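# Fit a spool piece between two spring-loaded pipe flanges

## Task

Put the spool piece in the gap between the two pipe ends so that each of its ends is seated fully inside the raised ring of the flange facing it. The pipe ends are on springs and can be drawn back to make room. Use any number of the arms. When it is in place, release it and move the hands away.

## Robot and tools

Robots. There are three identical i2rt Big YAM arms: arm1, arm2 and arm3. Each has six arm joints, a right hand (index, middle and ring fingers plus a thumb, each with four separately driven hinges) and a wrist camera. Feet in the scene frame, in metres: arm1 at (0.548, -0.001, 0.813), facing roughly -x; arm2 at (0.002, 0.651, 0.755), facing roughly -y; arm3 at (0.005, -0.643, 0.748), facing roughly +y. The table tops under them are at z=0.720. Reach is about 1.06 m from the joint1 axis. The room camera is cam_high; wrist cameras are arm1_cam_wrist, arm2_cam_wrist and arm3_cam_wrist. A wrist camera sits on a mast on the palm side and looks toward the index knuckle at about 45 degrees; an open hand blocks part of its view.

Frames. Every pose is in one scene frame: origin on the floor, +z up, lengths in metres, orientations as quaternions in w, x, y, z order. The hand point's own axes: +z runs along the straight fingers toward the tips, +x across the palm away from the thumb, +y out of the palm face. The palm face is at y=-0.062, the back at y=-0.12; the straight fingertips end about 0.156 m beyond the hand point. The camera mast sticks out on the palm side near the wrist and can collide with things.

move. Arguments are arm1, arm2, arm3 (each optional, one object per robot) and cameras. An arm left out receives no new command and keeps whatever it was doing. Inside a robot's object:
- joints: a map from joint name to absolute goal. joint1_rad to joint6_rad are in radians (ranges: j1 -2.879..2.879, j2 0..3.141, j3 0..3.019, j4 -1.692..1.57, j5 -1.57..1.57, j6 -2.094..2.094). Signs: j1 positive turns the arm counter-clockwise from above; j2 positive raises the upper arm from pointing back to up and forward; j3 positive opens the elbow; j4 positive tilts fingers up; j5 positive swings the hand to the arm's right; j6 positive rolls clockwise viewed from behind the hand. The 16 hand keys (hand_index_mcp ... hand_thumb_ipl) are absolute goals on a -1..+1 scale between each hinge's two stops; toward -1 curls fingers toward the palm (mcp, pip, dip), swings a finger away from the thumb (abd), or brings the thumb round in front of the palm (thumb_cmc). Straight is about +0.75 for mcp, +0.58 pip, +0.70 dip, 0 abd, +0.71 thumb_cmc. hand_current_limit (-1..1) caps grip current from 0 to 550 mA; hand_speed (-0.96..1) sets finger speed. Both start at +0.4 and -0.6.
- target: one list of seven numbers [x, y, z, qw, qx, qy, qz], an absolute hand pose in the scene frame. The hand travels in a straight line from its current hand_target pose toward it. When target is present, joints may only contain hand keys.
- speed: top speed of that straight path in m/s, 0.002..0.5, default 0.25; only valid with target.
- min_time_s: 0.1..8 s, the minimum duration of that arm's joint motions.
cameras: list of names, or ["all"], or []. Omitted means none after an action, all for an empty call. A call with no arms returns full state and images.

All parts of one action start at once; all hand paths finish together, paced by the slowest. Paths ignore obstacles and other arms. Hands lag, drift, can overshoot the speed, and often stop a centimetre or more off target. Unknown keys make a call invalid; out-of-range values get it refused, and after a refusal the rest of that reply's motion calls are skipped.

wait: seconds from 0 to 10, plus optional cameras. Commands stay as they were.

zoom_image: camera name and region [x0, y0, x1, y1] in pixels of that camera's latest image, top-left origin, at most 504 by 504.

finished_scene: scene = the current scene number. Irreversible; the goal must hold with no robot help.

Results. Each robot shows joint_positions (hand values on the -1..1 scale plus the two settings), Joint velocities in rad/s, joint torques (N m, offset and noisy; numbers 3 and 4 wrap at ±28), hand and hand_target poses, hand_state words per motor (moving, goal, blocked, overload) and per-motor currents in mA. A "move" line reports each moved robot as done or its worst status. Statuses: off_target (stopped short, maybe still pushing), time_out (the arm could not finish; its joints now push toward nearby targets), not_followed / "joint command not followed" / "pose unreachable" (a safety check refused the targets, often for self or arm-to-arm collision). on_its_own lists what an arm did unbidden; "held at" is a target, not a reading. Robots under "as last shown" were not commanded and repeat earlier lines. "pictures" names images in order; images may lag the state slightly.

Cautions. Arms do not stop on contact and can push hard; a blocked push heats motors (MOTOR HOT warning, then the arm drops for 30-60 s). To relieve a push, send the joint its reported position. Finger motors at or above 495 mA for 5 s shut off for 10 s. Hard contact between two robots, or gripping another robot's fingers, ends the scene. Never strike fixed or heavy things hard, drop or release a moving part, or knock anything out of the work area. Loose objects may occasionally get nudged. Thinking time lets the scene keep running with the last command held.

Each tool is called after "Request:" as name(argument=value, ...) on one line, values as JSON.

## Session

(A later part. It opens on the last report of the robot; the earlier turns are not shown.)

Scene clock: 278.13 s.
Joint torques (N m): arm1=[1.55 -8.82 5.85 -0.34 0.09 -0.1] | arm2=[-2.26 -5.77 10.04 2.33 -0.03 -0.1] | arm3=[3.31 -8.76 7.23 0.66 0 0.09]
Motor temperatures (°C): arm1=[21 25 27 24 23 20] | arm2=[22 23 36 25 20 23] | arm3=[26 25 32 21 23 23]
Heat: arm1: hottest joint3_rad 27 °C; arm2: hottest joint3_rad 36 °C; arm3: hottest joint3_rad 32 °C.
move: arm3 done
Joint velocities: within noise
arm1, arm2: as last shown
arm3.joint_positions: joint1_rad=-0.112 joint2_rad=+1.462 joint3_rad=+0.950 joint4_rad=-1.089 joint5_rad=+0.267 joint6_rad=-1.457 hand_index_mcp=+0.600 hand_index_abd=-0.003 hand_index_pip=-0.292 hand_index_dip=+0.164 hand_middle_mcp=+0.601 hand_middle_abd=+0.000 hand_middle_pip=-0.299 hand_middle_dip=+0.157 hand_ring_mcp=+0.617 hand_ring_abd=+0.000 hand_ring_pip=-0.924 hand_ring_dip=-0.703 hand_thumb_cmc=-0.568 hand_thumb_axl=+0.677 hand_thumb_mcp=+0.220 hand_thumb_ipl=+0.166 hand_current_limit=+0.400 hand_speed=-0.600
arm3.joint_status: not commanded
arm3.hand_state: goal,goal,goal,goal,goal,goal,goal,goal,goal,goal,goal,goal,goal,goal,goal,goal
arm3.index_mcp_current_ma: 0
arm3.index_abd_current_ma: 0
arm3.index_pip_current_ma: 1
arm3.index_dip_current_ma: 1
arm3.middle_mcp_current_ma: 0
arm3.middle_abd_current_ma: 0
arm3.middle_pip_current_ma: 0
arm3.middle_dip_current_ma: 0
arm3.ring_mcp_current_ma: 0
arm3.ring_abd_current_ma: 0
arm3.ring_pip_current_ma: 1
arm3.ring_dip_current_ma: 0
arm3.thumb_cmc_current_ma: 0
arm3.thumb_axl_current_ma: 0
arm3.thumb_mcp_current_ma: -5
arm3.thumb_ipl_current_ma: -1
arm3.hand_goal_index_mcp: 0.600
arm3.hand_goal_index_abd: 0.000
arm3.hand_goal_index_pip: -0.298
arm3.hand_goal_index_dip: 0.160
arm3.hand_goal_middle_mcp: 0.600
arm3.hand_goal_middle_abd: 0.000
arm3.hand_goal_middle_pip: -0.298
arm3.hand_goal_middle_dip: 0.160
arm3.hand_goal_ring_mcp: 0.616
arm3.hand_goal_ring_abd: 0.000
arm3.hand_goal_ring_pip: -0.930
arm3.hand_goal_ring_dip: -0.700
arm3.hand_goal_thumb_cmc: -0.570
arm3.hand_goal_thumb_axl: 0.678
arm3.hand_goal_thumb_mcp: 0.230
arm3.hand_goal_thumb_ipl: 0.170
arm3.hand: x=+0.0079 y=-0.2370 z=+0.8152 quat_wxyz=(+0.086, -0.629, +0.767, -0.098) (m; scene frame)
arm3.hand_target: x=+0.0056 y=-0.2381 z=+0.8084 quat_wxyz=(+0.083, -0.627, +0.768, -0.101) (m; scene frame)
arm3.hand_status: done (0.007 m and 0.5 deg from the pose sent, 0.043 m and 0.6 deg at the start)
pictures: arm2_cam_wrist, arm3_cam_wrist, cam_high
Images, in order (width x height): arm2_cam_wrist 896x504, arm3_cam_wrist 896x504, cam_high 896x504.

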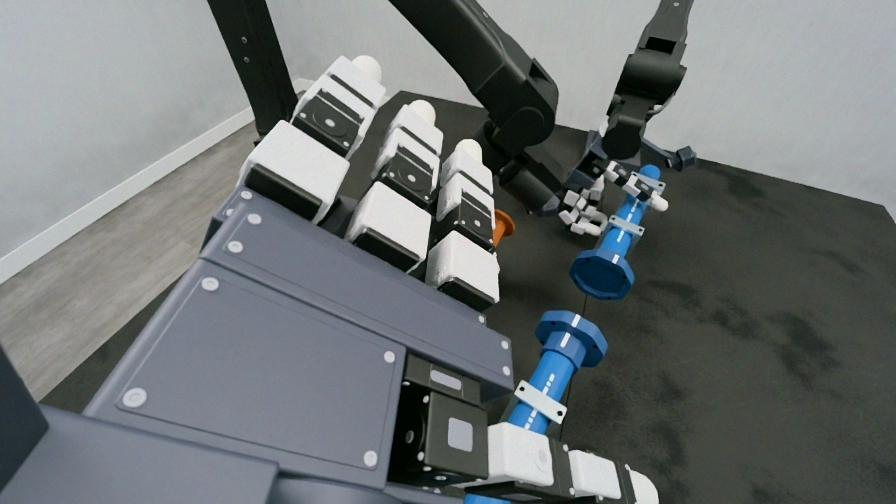

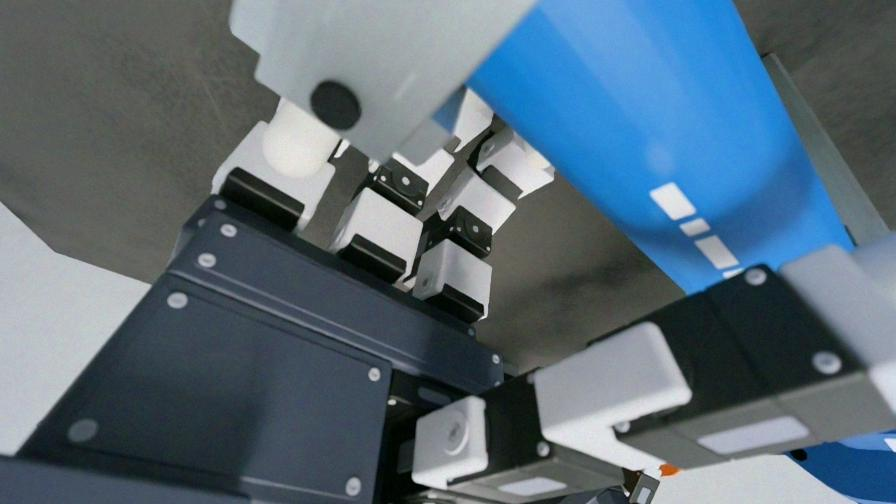

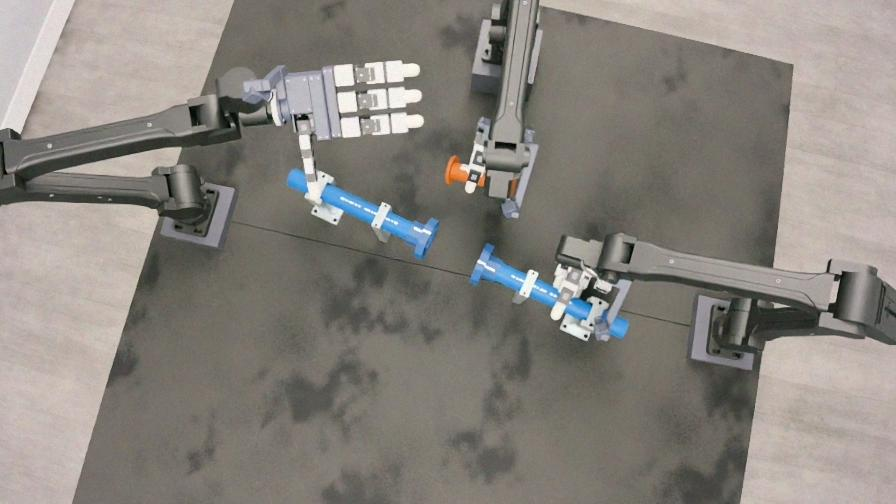

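Request:
move(arm3={"target": [0.0072, -0.2302, 0.8083, -0.0826, 0.6273, -0.7677, 0.1010], "speed": 0.08}, cameras=[])

Request:
move(arm3={"joints": {"hand_index_mcp": 0.33, "hand_middle_mcp": 0.33, "hand_thumb_mcp": 0.05, "hand_thumb_ipl": 0.06}}, cameras=["arm2_cam_wrist", "cam_high", "arm3_cam_wrist"])

Request:
zoom_image(camera="arm2_cam_wrist", region=[560, 100, 700, 250])

Scene clock: 285.97 s.
Joint torques (N m): arm1=[1.44 -8.88 5.82 -0.31 0.09 -0.11] | arm2=[-2.26 -5.71 10 2.32 -0.04 -0.1] | arm3=[3.02 -9 8.98 0.59 0.02 0.09]
Motor temperatures (°C): arm1=[21 25 27 24 23 20] | arm2=[22 23 36 25 20 23] | arm3=[26 25 31 21 23 23]
Heat: arm1: hottest joint3_rad 27 °C; arm2: hottest joint3_rad 36 °C; arm3: hottest joint3_rad 31 °C.
move: arm3 done
Joint velocities: within noise
arm1, arm2: as last shown
arm3.joint_positions: joint1_rad=-0.112 joint2_rad=+1.481 joint3_rad=+0.950 joint4_rad=-1.089 joint5_rad=+0.267 joint6_rad=-1.457 hand_index_mcp=+0.600 hand_index_abd=-0.003 hand_index_pip=-0.292 hand_index_dip=+0.164 hand_middle_mcp=+0.601 hand_middle_abd=+0.000 hand_middle_pip=-0.299 hand_middle_dip=+0.157 hand_ring_mcp=+0.617 hand_ring_abd=+0.000 hand_ring_pip=-0.924 hand_ring_dip=-0.703 hand_thumb_cmc=-0.568 hand_thumb_axl=+0.677 hand_thumb_mcp=+0.220 hand_thumb_ipl=+0.166 hand_current_limit=+0.400 hand_speed=-0.600
arm3.joint_status: not commanded
arm3.hand_state: goal,goal,goal,goal,goal,goal,goal,goal,goal,goal,goal,goal,goal,goal,goal,goal
arm3.index_mcp_current_ma: 0
arm3.index_abd_current_ma: 0
arm3.index_pip_current_ma: 1
arm3.index_dip_current_ma: 1
arm3.middle_mcp_current_ma: 0
arm3.middle_abd_current_ma: 0
arm3.middle_pip_current_ma: 0
arm3.middle_dip_current_ma: 0
arm3.ring_mcp_current_ma: 0
arm3.ring_abd_current_ma: 0
arm3.ring_pip_current_ma: 1
arm3.ring_dip_current_ma: 0
arm3.thumb_cmc_current_ma: 0
arm3.thumb_axl_current_ma: 0
arm3.thumb_mcp_current_ma: -5
arm3.thumb_ipl_current_ma: -1
arm3.hand_goal_index_mcp: 0.600
arm3.hand_goal_index_abd: 0.000
arm3.hand_goal_index_pip: -0.298
arm3.hand_goal_index_dip: 0.160
arm3.hand_goal_middle_mcp: 0.600
arm3.hand_goal_middle_abd: 0.000
arm3.hand_goal_middle_pip: -0.298
arm3.hand_goal_middle_dip: 0.160
arm3.hand_goal_ring_mcp: 0.616
arm3.hand_goal_ring_abd: 0.000
arm3.hand_goal_ring_pip: -0.930
arm3.hand_goal_ring_dip: -0.700
arm3.hand_goal_thumb_cmc: -0.570
arm3.hand_goal_thumb_axl: 0.678
arm3.hand_goal_thumb_mcp: 0.230
arm3.hand_goal_thumb_ipl: 0.170
arm3.hand: x=+0.0077 y=-0.2383 z=+0.8077 quat_wxyz=(+0.079, -0.629, +0.766, -0.105) (m; scene frame)
arm3.hand_target: x=+0.0072 y=-0.2303 z=+0.8084 quat_wxyz=(+0.083, -0.627, +0.768, -0.101) (m; scene frame)
arm3.hand_status: done (0.008 m and 0.7 deg from the pose sent, 0.010 m and 0.5 deg at the start)
pictures: none
No camera images: "cameras" was empty.

Scene clock: 286.63 s.
Joint torques (N m): arm1=[1.49 -8.7 5.86 -0.34 0.09 -0.1] | arm2=[-2.2 -5.66 10.04 2.33 -0.03 -0.1] | arm3=[3.19 -8.94 9.03 0.54 0.46 0.11]
Motor temperatures (°C): arm1=[21 25 27 24 23 20] | arm2=[22 23 36 25 20 23] | arm3=[26 25 31 21 23 23]
Heat: arm1: hottest joint3_rad 27 °C; arm2: hottest joint3_rad 36 °C; arm3: hottest joint3_rad 31 °C.
move: arm3 off_target
Joint velocities: within noise
arm1: as last shown
arm2.joint_positions: joint1_rad=+0.502 joint2_rad=+0.846 joint3_rad=+0.713 joint4_rad=+0.106 joint5_rad=+0.174 joint6_rad=+0.656 hand_index_mcp=+0.761 hand_index_abd=+0.001 hand_index_pip=+0.577 hand_index_dip=+0.696 hand_middle_mcp=+0.760 hand_middle_abd=+0.001 hand_middle_pip=+0.577 hand_middle_dip=+0.696 hand_ring_mcp=+0.760 hand_ring_abd=+0.001 hand_ring_pip=+0.577 hand_ring_dip=+0.696 hand_thumb_cmc=+0.720 hand_thumb_axl=+0.677 hand_thumb_mcp=+0.226 hand_thumb_ipl=+0.168 hand_current_limit=+0.400 hand_speed=-0.600
arm2.joint_status: not commanded
arm2.hand_state: goal,goal,goal,goal,goal,goal,goal,goal,goal,goal,goal,goal,goal,goal,goal,goal
arm2.index_mcp_current_ma: 8
arm2.index_abd_current_ma: 0
arm2.index_pip_current_ma: 0
arm2.index_dip_current_ma: 0
arm2.middle_mcp_current_ma: 8
arm2.middle_abd_current_ma: 0
arm2.middle_pip_current_ma: 0
arm2.middle_dip_current_ma: 0
arm2.ring_mcp_current_ma: 7
arm2.ring_abd_current_ma: 1
arm2.ring_pip_current_ma: 0
arm2.ring_dip_current_ma: 0
arm2.thumb_cmc_current_ma: 6
arm2.thumb_axl_current_ma: 0
arm2.thumb_mcp_current_ma: 0
arm2.thumb_ipl_current_ma: 0
arm2.hand_goal_index_mcp: 0.754
arm2.hand_goal_index_abd: 0.000
arm2.hand_goal_index_pip: 0.576
arm2.hand_goal_index_dip: 0.696
arm2.hand_goal_middle_mcp: 0.754
arm2.hand_goal_middle_abd: 0.000
arm2.hand_goal_middle_pip: 0.576
arm2.hand_goal_middle_dip: 0.696
arm2.hand_goal_ring_mcp: 0.754
arm2.hand_goal_ring_abd: 0.000
arm2.hand_goal_ring_pip: 0.576
arm2.hand_goal_ring_dip: 0.696
arm2.hand_goal_thumb_cmc: 0.714
arm2.hand_goal_thumb_axl: 0.678
arm2.hand_goal_thumb_mcp: 0.226
arm2.hand_goal_thumb_ipl: 0.168
arm2.hand: x=+0.1370 y=+0.2205 z=+1.2050 quat_wxyz=(+0.611, +0.713, -0.107, +0.327) (m; scene frame)
arm2.hand_target: x=+0.1301 y=+0.2200 z=+1.1999 quat_wxyz=(+0.610, +0.717, -0.111, +0.319) (m; scene frame)
arm2.hand_status: not commanded
arm3.joint_positions: joint1_rad=-0.109 joint2_rad=+1.480 joint3_rad=+0.950 joint4_rad=-1.085 joint5_rad=+0.255 joint6_rad=-1.457 hand_index_mcp=+0.338 hand_index_abd=-0.003 hand_index_pip=-0.292 hand_index_dip=+0.164 hand_middle_mcp=+0.338 hand_middle_abd=+0.000 hand_middle_pip=-0.298 hand_middle_dip=+0.157 hand_ring_mcp=+0.617 hand_ring_abd=+0.000 hand_ring_pip=-0.924 hand_ring_dip=-0.703 hand_thumb_cmc=-0.573 hand_thumb_axl=+0.678 hand_thumb_mcp=+0.138 hand_thumb_ipl=+0.091 hand_current_limit=+0.400 hand_speed=-0.600
arm3.joint_status: hand_thumb_mcp off_target (ended at +0.138, target +0.050); hand_thumb_ipl off_target (ended at +0.091, target +0.060); the others done
arm3.hand_state: goal,goal,goal,goal,goal,goal,goal,goal,goal,goal,goal,goal,goal,goal,blocked,blocked
arm3.index_mcp_current_ma: 2
arm3.index_abd_current_ma: 0
arm3.index_pip_current_ma: 1
arm3.index_dip_current_ma: 0
arm3.middle_mcp_current_ma: 2
arm3.middle_abd_current_ma: 0
arm3.middle_pip_current_ma: 0
arm3.middle_dip_current_ma: 0
arm3.ring_mcp_current_ma: 0
arm3.ring_abd_current_ma: 0
arm3.ring_pip_current_ma: 1
arm3.ring_dip_current_ma: 0
arm3.thumb_cmc_current_ma: 0
arm3.thumb_axl_current_ma: 0
arm3.thumb_mcp_current_ma: 233
arm3.thumb_ipl_current_ma: 38
arm3.hand_goal_index_mcp: 0.330
arm3.hand_goal_index_abd: 0.000
arm3.hand_goal_index_pip: -0.298
arm3.hand_goal_index_dip: 0.160
arm3.hand_goal_middle_mcp: 0.330
arm3.hand_goal_middle_abd: 0.000
arm3.hand_goal_middle_pip: -0.298
arm3.hand_goal_middle_dip: 0.160
arm3.hand_goal_ring_mcp: 0.616
arm3.hand_goal_ring_abd: 0.000
arm3.hand_goal_ring_pip: -0.930
arm3.hand_goal_ring_dip: -0.700
arm3.hand_goal_thumb_cmc: -0.570
arm3.hand_goal_thumb_axl: 0.678
arm3.hand_goal_thumb_mcp: 0.050
arm3.hand_goal_thumb_ipl: 0.060
arm3.hand: x=+0.0047 y=-0.2368 z=+0.8089 quat_wxyz=(+0.077, -0.630, +0.766, -0.099) (m; scene frame)
arm3.hand_target: x=+0.0072 y=-0.2304 z=+0.8083 quat_wxyz=(+0.083, -0.627, +0.768, -0.101) (m; scene frame)
arm3.hand_status: not commanded
pictures: arm2_cam_wrist, arm3_cam_wrist, cam_high
Images, in order (width x height): arm2_cam_wrist 896x504, arm3_cam_wrist 896x504, cam_high 896x504.

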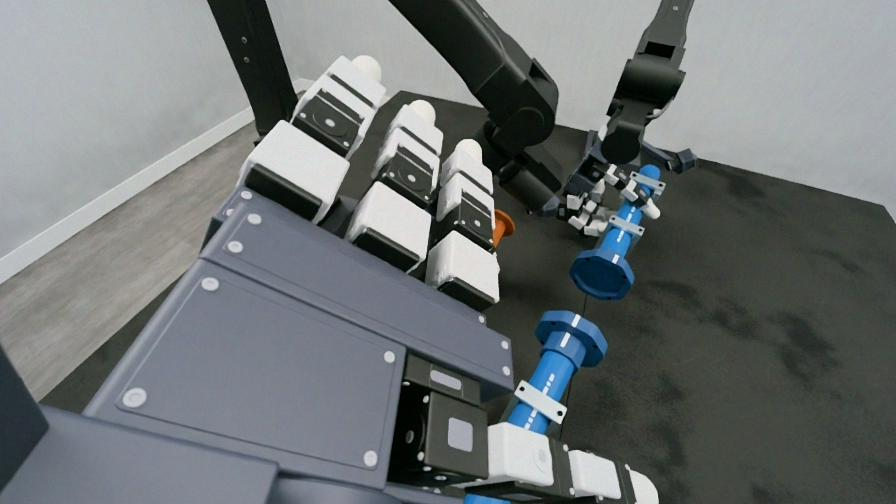

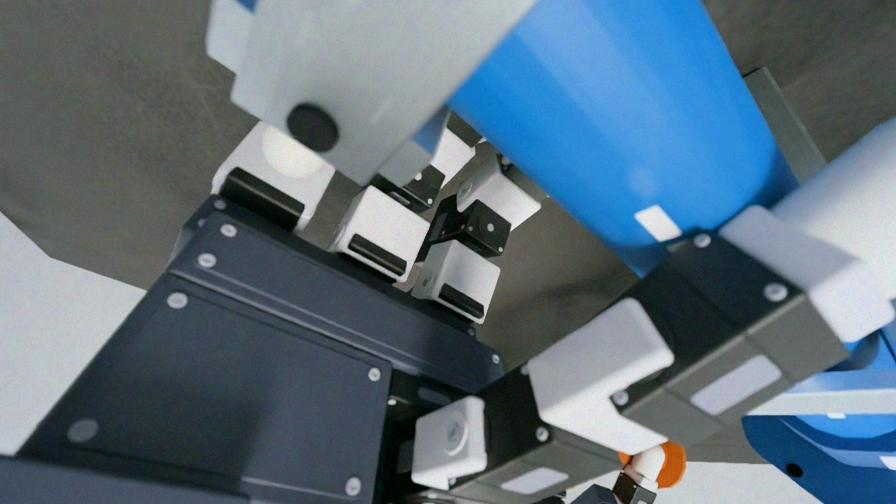

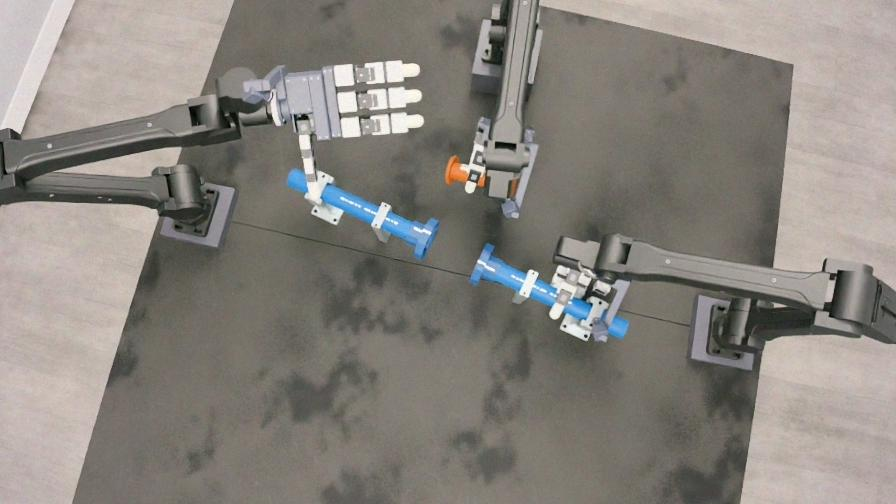

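Scaled by 3.360 from the camera's 896x504 image, which has a finer 1280x720 frame.

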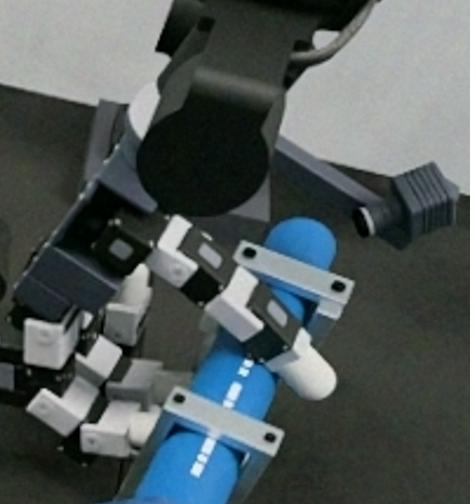

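Request:
move(arm3={"target": [0.0085, -0.2290, 0.8185, -0.0826, 0.6273, -0.7677, 0.1010], "speed": 0.05}, cameras=[])

Request:
move(arm3={"joints": {"hand_index_mcp": 0.24, "hand_middle_mcp": 0.24, "hand_thumb_mcp": 0.0, "hand_thumb_ipl": 0.05}}, cameras=["arm2_cam_wrist", "arm3_cam_wrist"])

Request:
zoom_image(camera="arm2_cam_wrist", region=[560, 100, 700, 250])

Scene clock: 288.93 s.
Joint torques (N m): arm1=[1.55 -8.88 5.83 -0.34 0.09 -0.1] | arm2=[-2.26 -5.71 10.02 2.35 -0.04 -0.1] | arm3=[2.49 -9.76 10.65 -0.31 0.51 0.09]
Motor temperatures (°C): arm1=[21 25 27 24 22 20] | arm2=[22 23 36 25 20 23] | arm3=[26 25 31 21 23 23]
Heat: arm1: hottest joint3_rad 27 °C; arm2: hottest joint3_rad 36 °C; arm3: hottest joint3_rad 31 °C.
move: arm3 off_target
Joint velocities: within noise
arm1, arm2: as last shown
arm3.joint_positions: joint1_rad=-0.108 joint2_rad=+1.476 joint3_rad=+0.950 joint4_rad=-1.095 joint5_rad=+0.255 joint6_rad=-1.457 hand_index_mcp=+0.338 hand_index_abd=-0.003 hand_index_pip=-0.292 hand_index_dip=+0.164 hand_middle_mcp=+0.338 hand_middle_abd=+0.000 hand_middle_pip=-0.298 hand_middle_dip=+0.157 hand_ring_mcp=+0.617 hand_ring_abd=+0.000 hand_ring_pip=-0.924 hand_ring_dip=-0.703 hand_thumb_cmc=-0.563 hand_thumb_axl=+0.680 hand_thumb_mcp=+0.131 hand_thumb_ipl=+0.091 hand_current_limit=+0.400 hand_speed=-0.600
arm3.joint_status: not commanded
arm3.hand_state: goal,goal,goal,goal,goal,goal,goal,goal,goal,goal,goal,goal,goal,goal,blocked,blocked
arm3.index_mcp_current_ma: 2
arm3.index_abd_current_ma: 0
arm3.index_pip_current_ma: 1
arm3.index_dip_current_ma: 0
arm3.middle_mcp_current_ma: 2
arm3.middle_abd_current_ma: 0
arm3.middle_pip_current_ma: 0
arm3.middle_dip_current_ma: 0
arm3.ring_mcp_current_ma: 0
arm3.ring_abd_current_ma: 0
arm3.ring_pip_current_ma: 1
arm3.ring_dip_current_ma: 0
arm3.thumb_cmc_current_ma: 2
arm3.thumb_axl_current_ma: 0
arm3.thumb_mcp_current_ma: 200
arm3.thumb_ipl_current_ma: 38
arm3.hand_goal_index_mcp: 0.330
arm3.hand_goal_index_abd: 0.000
arm3.hand_goal_index_pip: -0.298
arm3.hand_goal_index_dip: 0.160
arm3.hand_goal_middle_mcp: 0.330
arm3.hand_goal_middle_abd: 0.000
arm3.hand_goal_middle_pip: -0.298
arm3.hand_goal_middle_dip: 0.160
arm3.hand_goal_ring_mcp: 0.616
arm3.hand_goal_ring_abd: 0.000
arm3.hand_goal_ring_pip: -0.930
arm3.hand_goal_ring_dip: -0.700
arm3.hand_goal_thumb_cmc: -0.570
arm3.hand_goal_thumb_axl: 0.678
arm3.hand_goal_thumb_mcp: 0.050
arm3.hand_goal_thumb_ipl: 0.060
arm3.hand: x=+0.0040 y=-0.2391 z=+0.8100 quat_wxyz=(+0.075, -0.631, +0.765, -0.101) (m; scene frame)
arm3.hand_target: x=+0.0085 y=-0.2292 z=+0.8186 quat_wxyz=(+0.083, -0.627, +0.768, -0.101) (m; scene frame)
arm3.hand_status: off_target (0.014 m and 1.0 deg from the pose sent, 0.013 m and 0.8 deg at the start)
pictures: none
No camera images: "cameras" was empty.

Scene clock: 289.50 s.
Joint torques (N m): arm1=[1.44 -8.76 5.85 -0.35 0.08 -0.1] | arm2=[-2.02 -5.77 10.03 2.32 -0.04 -0.1] | arm3=[2.14 -9.41 10.3 -0.08 0.7 0.09]
Motor temperatures (°C): arm1=[21 25 27 24 22 20] | arm2=[22 23 36 25 20 23] | arm3=[26 25 31 21 23 23]
Heat: arm1: hottest joint3_rad 27 °C; arm2: hottest joint3_rad 36 °C; arm3: hottest joint3_rad 31 °C.
move: arm3 off_target
Joint velocities: within noise
arm1, arm2: as last shown
arm3.joint_positions: joint1_rad=-0.105 joint2_rad=+1.473 joint3_rad=+0.954 joint4_rad=-1.097 joint5_rad=+0.251 joint6_rad=-1.457 hand_index_mcp=+0.249 hand_index_abd=-0.003 hand_index_pip=-0.292 hand_index_dip=+0.164 hand_middle_mcp=+0.250 hand_middle_abd=+0.000 hand_middle_pip=-0.298 hand_middle_dip=+0.157 hand_ring_mcp=+0.617 hand_ring_abd=+0.000 hand_ring_pip=-0.924 hand_ring_dip=-0.703 hand_thumb_cmc=-0.569 hand_thumb_axl=+0.680 hand_thumb_mcp=+0.096 hand_thumb_ipl=+0.091 hand_current_limit=+0.400 hand_speed=-0.600
arm3.joint_status: hand_thumb_mcp off_target (ended at +0.096, target +0.000); hand_thumb_ipl off_target (ended at +0.091, target +0.050); the others done
arm3.hand_state: goal,goal,goal,goal,goal,goal,goal,goal,goal,goal,goal,goal,goal,goal,blocked,blocked
arm3.index_mcp_current_ma: 3
arm3.index_abd_current_ma: 0
arm3.index_pip_current_ma: 1
arm3.index_dip_current_ma: 0
arm3.middle_mcp_current_ma: 3
arm3.middle_abd_current_ma: 0
arm3.middle_pip_current_ma: 0
arm3.middle_dip_current_ma: 0
arm3.ring_mcp_current_ma: 0
arm3.ring_abd_current_ma: 0
arm3.ring_pip_current_ma: 1
arm3.ring_dip_current_ma: 0
arm3.thumb_cmc_current_ma: 0
arm3.thumb_axl_current_ma: 0
arm3.thumb_mcp_current_ma: 272
arm3.thumb_ipl_current_ma: 63
arm3.hand_goal_index_mcp: 0.240
arm3.hand_goal_index_abd: 0.000
arm3.hand_goal_index_pip: -0.298
arm3.hand_goal_index_dip: 0.160
arm3.hand_goal_middle_mcp: 0.240
arm3.hand_goal_middle_abd: 0.000
arm3.hand_goal_middle_pip: -0.298
arm3.hand_goal_middle_dip: 0.160
arm3.hand_goal_ring_mcp: 0.616
arm3.hand_goal_ring_abd: 0.000
arm3.hand_goal_ring_pip: -0.930
arm3.hand_goal_ring_dip: -0.700
arm3.hand_goal_thumb_cmc: -0.570
arm3.hand_goal_thumb_axl: 0.678
arm3.hand_goal_thumb_mcp: 0.000
arm3.hand_goal_thumb_ipl: 0.050
arm3.hand: x=+0.0020 y=-0.2374 z=+0.8130 quat_wxyz=(+0.075, -0.632, +0.765, -0.098) (m; scene frame)
arm3.hand_target: x=+0.0085 y=-0.2292 z=+0.8186 quat_wxyz=(+0.083, -0.627, +0.768, -0.101) (m; scene frame)
arm3.hand_status: not commanded
pictures: arm2_cam_wrist, arm3_cam_wrist
Images, in order (width x height): arm2_cam_wrist 896x504, arm3_cam_wrist 896x504.

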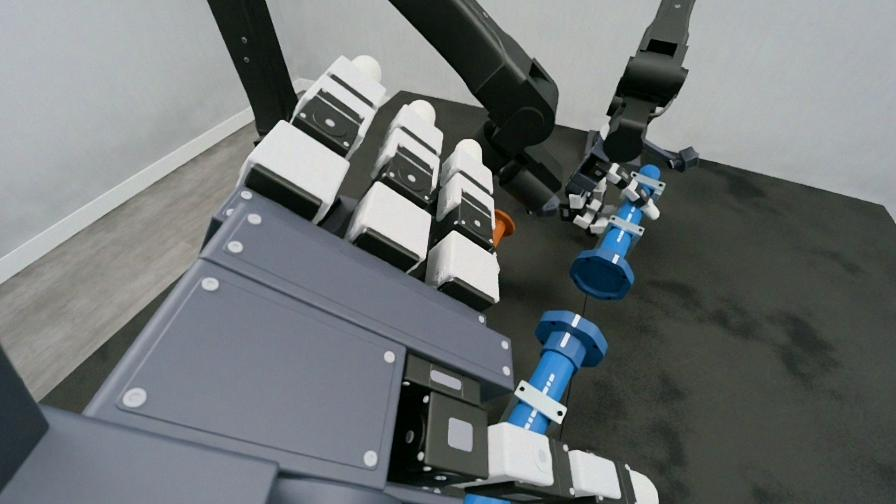

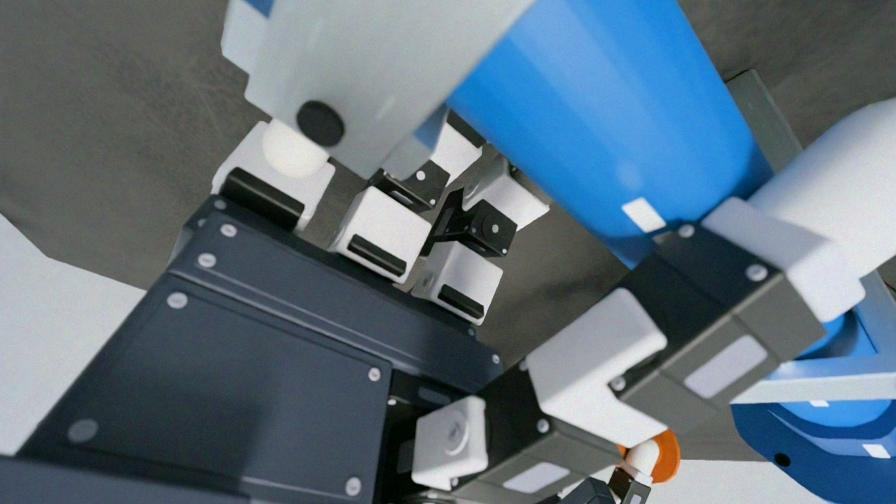

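Scaled by 3.360 from the camera's 896x504 image, which has a finer 1280x720 frame.

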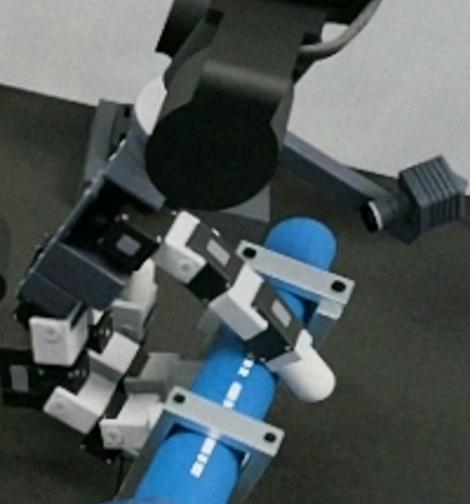

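Request:
move(arm3={"joints": {"hand_index_mcp": -0.1, "hand_middle_mcp": -0.1, "hand_thumb_mcp": -0.15, "hand_speed": -0.8}}, cameras=["arm2_cam_wrist", "arm3_cam_wrist"])

Request:
zoom_image(camera="arm2_cam_wrist", region=[560, 100, 700, 250])

Scene clock: 291.13 s.
Joint torques (N m): arm1=[1.38 -8.7 5.82 -0.35 0.09 -0.09] | arm2=[-2.14 -5.66 10.03 2.33 -0.03 -0.11] | arm3=[2.37 -9.47 10.33 -0.14 0.3 0.1]
Motor temperatures (°C): arm1=[21 25 27 24 22 20] | arm2=[22 23 36 25 20 23] | arm3=[26 25 31 21 23 23]
Heat: arm1: hottest joint3_rad 27 °C; arm2: hottest joint3_rad 36 °C; arm3: hottest joint3_rad 31 °C.
move: arm3 off_target
Joint velocities: within noise
arm1, arm2: as last shown
arm3.joint_positions: joint1_rad=-0.104 joint2_rad=+1.472 joint3_rad=+0.954 joint4_rad=-1.097 joint5_rad=+0.259 joint6_rad=-1.457 hand_index_mcp=+0.147 hand_index_abd=+0.000 hand_index_pip=-0.264 hand_index_dip=+0.166 hand_middle_mcp=+0.156 hand_middle_abd=+0.001 hand_middle_pip=-0.272 hand_middle_dip=+0.163 hand_ring_mcp=+0.617 hand_ring_abd=+0.000 hand_ring_pip=-0.924 hand_ring_dip=-0.703 hand_thumb_cmc=-0.568 hand_thumb_axl=+0.680 hand_thumb_mcp=+0.095 hand_thumb_ipl=+0.102 hand_current_limit=+0.400 hand_speed=-0.800
arm3.joint_status: hand_index_mcp off_target (ended at +0.147, target -0.100); hand_middle_mcp off_target (ended at +0.156, target -0.100); hand_thumb_mcp off_target (ended at +0.095, target -0.150); the others done
arm3.hand_state: blocked,goal,blocked,goal,blocked,goal,blocked,goal,goal,goal,goal,goal,goal,goal,blocked,blocked
arm3.index_mcp_current_ma: 385
arm3.index_abd_current_ma: 0
arm3.index_pip_current_ma: 26
arm3.index_dip_current_ma: 1
arm3.middle_mcp_current_ma: 385
arm3.middle_abd_current_ma: 0
arm3.middle_pip_current_ma: 16
arm3.middle_dip_current_ma: 0
arm3.ring_mcp_current_ma: 0
arm3.ring_abd_current_ma: 0
arm3.ring_pip_current_ma: 1
arm3.ring_dip_current_ma: 0
arm3.thumb_cmc_current_ma: 0
arm3.thumb_axl_current_ma: 0
arm3.thumb_mcp_current_ma: 385
arm3.thumb_ipl_current_ma: 97
arm3.hand_goal_index_mcp: -0.100
arm3.hand_goal_index_abd: 0.000
arm3.hand_goal_index_pip: -0.298
arm3.hand_goal_index_dip: 0.160
arm3.hand_goal_middle_mcp: -0.100
arm3.hand_goal_middle_abd: 0.000
arm3.hand_goal_middle_pip: -0.298
arm3.hand_goal_middle_dip: 0.160
arm3.hand_goal_ring_mcp: 0.616
arm3.hand_goal_ring_abd: 0.000
arm3.hand_goal_ring_pip: -0.930
arm3.hand_goal_ring_dip: -0.700
arm3.hand_goal_thumb_cmc: -0.570
arm3.hand_goal_thumb_axl: 0.678
arm3.hand_goal_thumb_mcp: -0.150
arm3.hand_goal_thumb_ipl: 0.050
arm3.hand: x=+0.0034 y=-0.2375 z=+0.8130 quat_wxyz=(+0.079, -0.632, +0.764, -0.100) (m; scene frame)
arm3.hand_target: x=+0.0086 y=-0.2292 z=+0.8186 quat_wxyz=(+0.083, -0.627, +0.768, -0.101) (m; scene frame)
arm3.hand_status: not commanded
pictures: arm2_cam_wrist, arm3_cam_wrist
Images, in order (width x height): arm2_cam_wrist 896x504, arm3_cam_wrist 896x504.

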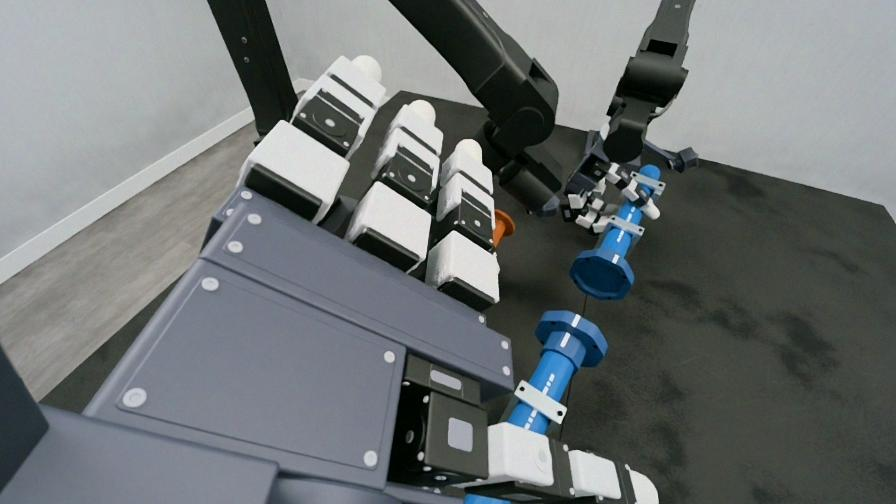

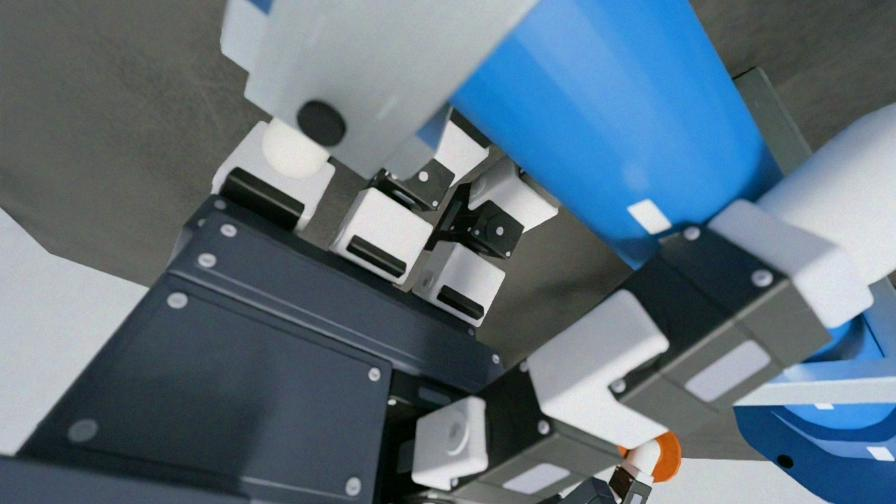

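Scaled by 3.360 from the camera's 896x504 image, which has a finer 1280x720 frame.

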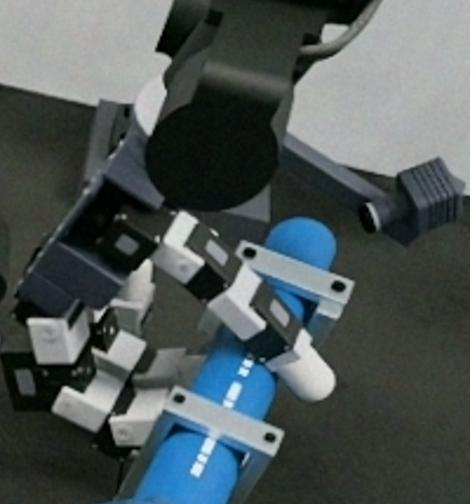

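Request:
move(arm3={"target": [0.001, -0.2550, 0.8160, -0.0826, 0.6273, -0.7677, 0.1010], "speed": 0.04, "joints": {"hand_current_limit": 0.7, "hand_index_mcp": -0.25, "hand_middle_mcp": -0.25, "hand_thumb_mcp": -0.3}}, cameras=["arm2_cam_wrist", "arm3_cam_wrist"])

Request:
zoom_image(camera="arm2_cam_wrist", region=[520, 140, 680, 400])

Scene clock: 293.50 s.
Joint torques (N m): arm1=[1.49 -8.76 5.91 -0.36 0.1 -0.1] | arm2=[-2.08 -5.66 10.02 2.32 -0.03 -0.1] | arm3=[2.67 -11.58 6.39 -0.32 -0.05 -0.14]
Motor temperatures (°C): arm1=[21 25 27 24 22 20] | arm2=[22 23 36 25 20 23] | arm3=[26 25 31 21 23 23]
Heat: arm1: hottest joint3_rad 27 °C; arm2: hottest joint3_rad 36 °C; arm3: hottest joint3_rad 31 °C.
move: arm3 off_target
Joint velocities: within noise
arm1.joint_positions: joint1_rad=+0.075 joint2_rad=+1.522 joint3_rad=+0.891 joint4_rad=-1.487 joint5_rad=-0.078 joint6_rad=+0.136 hand_index_mcp=+0.244 hand_index_abd=-0.014 hand_index_pip=-0.296 hand_index_dip=+0.136 hand_middle_mcp=+0.169 hand_middle_abd=-0.001 hand_middle_pip=-0.294 hand_middle_dip=+0.153 hand_ring_mcp=+0.612 hand_ring_abd=+0.001 hand_ring_pip=-0.924 hand_ring_dip=-0.698 hand_thumb_cmc=-0.522 hand_thumb_axl=+0.687 hand_thumb_mcp=+0.018 hand_thumb_ipl=+0.069 hand_current_limit=+0.400 hand_speed=-0.800
arm1.joint_status: not commanded
arm1.hand_state: blocked,goal,blocked,goal,blocked,goal,blocked,blocked,goal,goal,goal,goal,blocked,goal,blocked,blocked
arm1.index_mcp_current_ma: 385
arm1.index_abd_current_ma: -2
arm1.index_pip_current_ma: 59
arm1.index_dip_current_ma: 4
arm1.middle_mcp_current_ma: 385
arm1.middle_abd_current_ma: 0
arm1.middle_pip_current_ma: 62
arm1.middle_dip_current_ma: 16
arm1.ring_mcp_current_ma: 0
arm1.ring_abd_current_ma: 0
arm1.ring_pip_current_ma: 1
arm1.ring_dip_current_ma: 0
arm1.thumb_cmc_current_ma: 34
arm1.thumb_axl_current_ma: 2
arm1.thumb_mcp_current_ma: 385
arm1.thumb_ipl_current_ma: 62
arm1.hand_goal_index_mcp: -0.100
arm1.hand_goal_index_abd: 0.000
arm1.hand_goal_index_pip: -0.360
arm1.hand_goal_index_dip: 0.120
arm1.hand_goal_middle_mcp: -0.080
arm1.hand_goal_middle_abd: 0.000
arm1.hand_goal_middle_pip: -0.360
arm1.hand_goal_middle_dip: 0.120
arm1.hand_goal_ring_mcp: 0.616
arm1.hand_goal_ring_abd: 0.000
arm1.hand_goal_ring_pip: -0.930
arm1.hand_goal_ring_dip: -0.700
arm1.hand_goal_thumb_cmc: -0.570
arm1.hand_goal_thumb_axl: 0.678
arm1.hand_goal_thumb_mcp: -0.280
arm1.hand_goal_thumb_ipl: 0.020
arm1.hand: x=+0.2284 y=-0.0134 z=+0.8447 quat_wxyz=(-0.190, +0.662, -0.699, +0.196) (m; scene frame)
arm1.hand_target: x=+0.2250 y=-0.0120 z=+0.8500 quat_wxyz=(-0.178, +0.665, -0.701, +0.188) (m; scene frame)
arm1.hand_status: not commanded
arm2: as last shown
arm3.joint_positions: joint1_rad=-0.096 joint2_rad=+1.444 joint3_rad=+0.926 joint4_rad=-1.083 joint5_rad=+0.267 joint6_rad=-1.420 hand_index_mcp=+0.139 hand_index_abd=+0.009 hand_index_pip=-0.251 hand_index_dip=+0.176 hand_middle_mcp=+0.150 hand_middle_abd=+0.007 hand_middle_pip=-0.267 hand_middle_dip=+0.164 hand_ring_mcp=+0.617 hand_ring_abd=+0.000 hand_ring_pip=-0.924 hand_ring_dip=-0.703 hand_thumb_cmc=-0.562 hand_thumb_axl=+0.680 hand_thumb_mcp=+0.095 hand_thumb_ipl=+0.106 hand_current_limit=+0.700 hand_speed=-0.800
arm3.joint_status: hand_index_mcp off_target (ended at +0.139, target -0.250); hand_middle_mcp off_target (ended at +0.150, target -0.250); hand_thumb_mcp off_target (ended at +0.095, target -0.300); the others done
arm3.hand_state: blocked,goal,blocked,goal,blocked,goal,blocked,goal,goal,goal,goal,goal,goal,goal,blocked,blocked
arm3.index_mcp_current_ma: 467
arm3.index_abd_current_ma: 2
arm3.index_pip_current_ma: 48
arm3.index_dip_current_ma: 7
arm3.middle_mcp_current_ma: 468
arm3.middle_abd_current_ma: 1
arm3.middle_pip_current_ma: 23
arm3.middle_dip_current_ma: 1
arm3.ring_mcp_current_ma: 0
arm3.ring_abd_current_ma: 0
arm3.ring_pip_current_ma: 1
arm3.ring_dip_current_ma: 0
arm3.thumb_cmc_current_ma: 2
arm3.thumb_axl_current_ma: 0
arm3.thumb_mcp_current_ma: 468
arm3.thumb_ipl_current_ma: 109
arm3.hand_goal_index_mcp: -0.250
arm3.hand_goal_index_abd: 0.000
arm3.hand_goal_index_pip: -0.298
arm3.hand_goal_index_dip: 0.160
arm3.hand_goal_middle_mcp: -0.250
arm3.hand_goal_middle_abd: 0.000
arm3.hand_goal_middle_pip: -0.298
arm3.hand_goal_middle_dip: 0.160
arm3.hand_goal_ring_mcp: 0.616
arm3.hand_goal_ring_abd: 0.000
arm3.hand_goal_ring_pip: -0.930
arm3.hand_goal_ring_dip: -0.700
arm3.hand_goal_thumb_cmc: -0.570
arm3.hand_goal_thumb_axl: 0.678
arm3.hand_goal_thumb_mcp: -0.300
arm3.hand_goal_thumb_ipl: 0.050
arm3.hand: x=+0.0023 y=-0.2422 z=+0.8138 quat_wxyz=(+0.088, -0.620, +0.773, -0.096) (m; scene frame)
arm3.hand_target: x=+0.0010 y=-0.2546 z=+0.8157 quat_wxyz=(+0.083, -0.627, +0.768, -0.101) (m; scene frame)
arm3.hand_status: off_target (0.013 m and 1.3 deg from the pose sent, 0.018 m and 0.8 deg at the start)
pictures: arm2_cam_wrist, arm3_cam_wrist
Images, in order (width x height): arm2_cam_wrist 896x504, arm3_cam_wrist 896x504.

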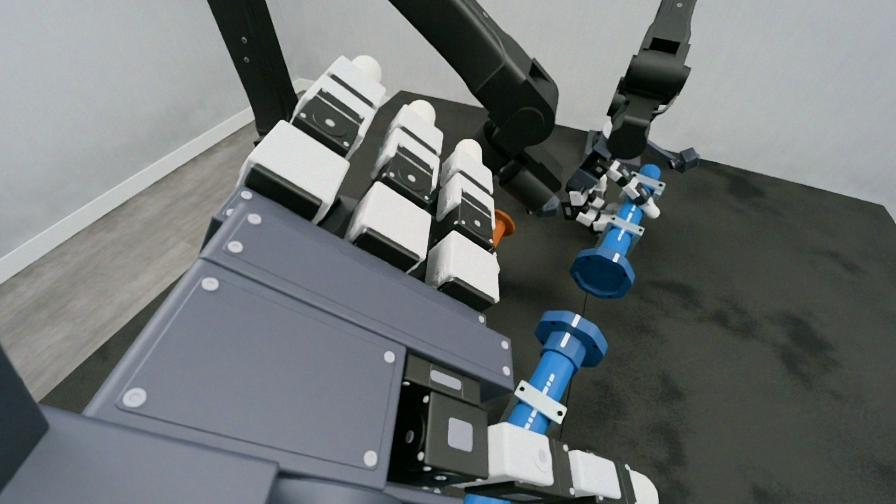

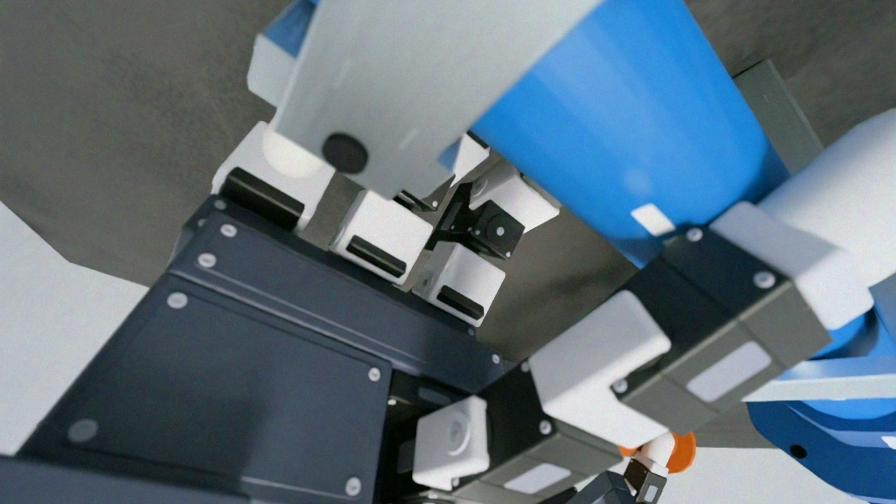

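Scaled by 1.938 from the camera's 896x504 image, which has a finer 1280x720 frame.

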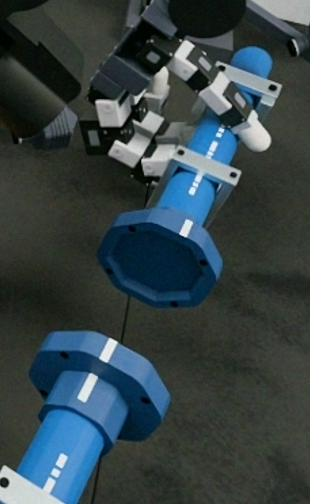

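Request:
move(arm3={"target": [-0.002, -0.2700, 0.8170, -0.0826, 0.6273, -0.7677, 0.1010], "speed": 0.04}, cameras=["arm2_cam_wrist", "arm3_cam_wrist"])

Request:
zoom_image(camera="arm2_cam_wrist", region=[520, 140, 680, 400])

Scene clock: 295.30 s.
Joint torques (N m): arm1=[1.49 -8.7 5.86 -0.32 0.09 -0.11] | arm2=[-2.26 -5.71 10.03 2.35 -0.04 -0.1] | arm3=[2.49 -11.63 5.81 -1.05 -0.22 -0.51]
Motor temperatures (°C): arm1=[21 25 27 24 22 20] | arm2=[22 23 36 25 20 23] | arm3=[26 25 31 21 23 23]
Heat: arm1: hottest joint3_rad 27 °C; arm2: hottest joint3_rad 36 °C; arm3: hottest joint3_rad 31 °C.
move: arm3 off_target
Joint velocities: arm1=[0.005 0.005 -0.046 -0.027 -0.007 0.037] | arm2=[within noise] | arm3=[within noise]
arm1, arm2: as last shown
arm3.joint_positions: joint1_rad=-0.093 joint2_rad=+1.411 joint3_rad=+0.896 joint4_rad=-1.068 joint5_rad=+0.270 joint6_rad=-1.380 hand_index_mcp=+0.138 hand_index_abd=+0.011 hand_index_pip=-0.231 hand_index_dip=+0.196 hand_middle_mcp=+0.150 hand_middle_abd=+0.039 hand_middle_pip=-0.255 hand_middle_dip=+0.175 hand_ring_mcp=+0.617 hand_ring_abd=+0.000 hand_ring_pip=-0.924 hand_ring_dip=-0.703 hand_thumb_cmc=-0.555 hand_thumb_axl=+0.680 hand_thumb_mcp=+0.094 hand_thumb_ipl=+0.106 hand_current_limit=+0.700 hand_speed=-0.800
arm3.joint_status: not commanded
arm3.hand_state: blocked,goal,blocked,blocked,blocked,blocked,blocked,goal,goal,goal,goal,goal,goal,goal,blocked,blocked
arm3.index_mcp_current_ma: 468
arm3.index_abd_current_ma: 3
arm3.index_pip_current_ma: 91
arm3.index_dip_current_ma: 30
arm3.middle_mcp_current_ma: 467
arm3.middle_abd_current_ma: 26
arm3.middle_pip_current_ma: 41
arm3.middle_dip_current_ma: 6
arm3.ring_mcp_current_ma: 0
arm3.ring_abd_current_ma: 0
arm3.ring_pip_current_ma: 1
arm3.ring_dip_current_ma: 0
arm3.thumb_cmc_current_ma: 6
arm3.thumb_axl_current_ma: 0
arm3.thumb_mcp_current_ma: 468
arm3.thumb_ipl_current_ma: 109
arm3.hand_goal_index_mcp: -0.250
arm3.hand_goal_index_abd: 0.000
arm3.hand_goal_index_pip: -0.298
arm3.hand_goal_index_dip: 0.160
arm3.hand_goal_middle_mcp: -0.250
arm3.hand_goal_middle_abd: 0.000
arm3.hand_goal_middle_pip: -0.298
arm3.hand_goal_middle_dip: 0.160
arm3.hand_goal_ring_mcp: 0.616
arm3.hand_goal_ring_abd: 0.000
arm3.hand_goal_ring_pip: -0.930
arm3.hand_goal_ring_dip: -0.700
arm3.hand_goal_thumb_cmc: -0.570
arm3.hand_goal_thumb_axl: 0.678
arm3.hand_goal_thumb_mcp: -0.300
arm3.hand_goal_thumb_ipl: 0.050
arm3.hand: x=+0.0030 y=-0.2462 z=+0.8161 quat_wxyz=(+0.097, -0.605, +0.786, -0.088) (m; scene frame)
arm3.hand_target: x=-0.0017 y=-0.2690 z=+0.8163 quat_wxyz=(+0.082, -0.627, +0.768, -0.101) (m; scene frame)
arm3.hand_status: off_target (0.024 m and 4.0 deg from the pose sent, 0.028 m and 1.3 deg at the start)
pictures: arm2_cam_wrist, arm3_cam_wrist
Images, in order (width x height): arm2_cam_wrist 896x504, arm3_cam_wrist 896x504.

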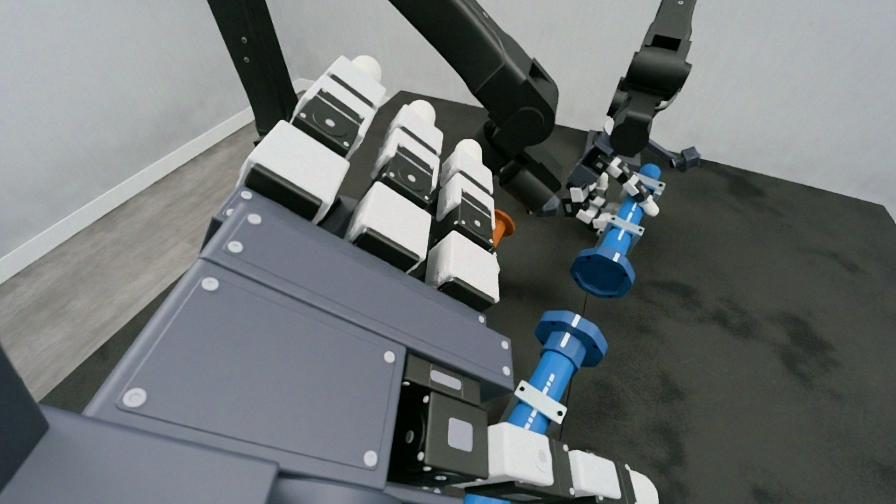

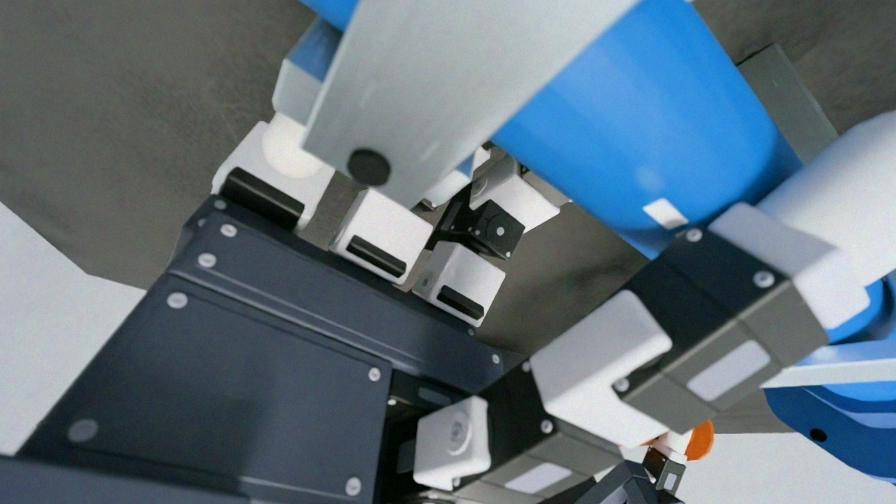

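Scaled by 1.938 from the camera's 896x504 image, which has a finer 1280x720 frame.

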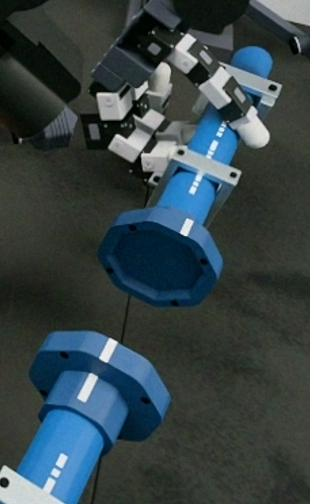

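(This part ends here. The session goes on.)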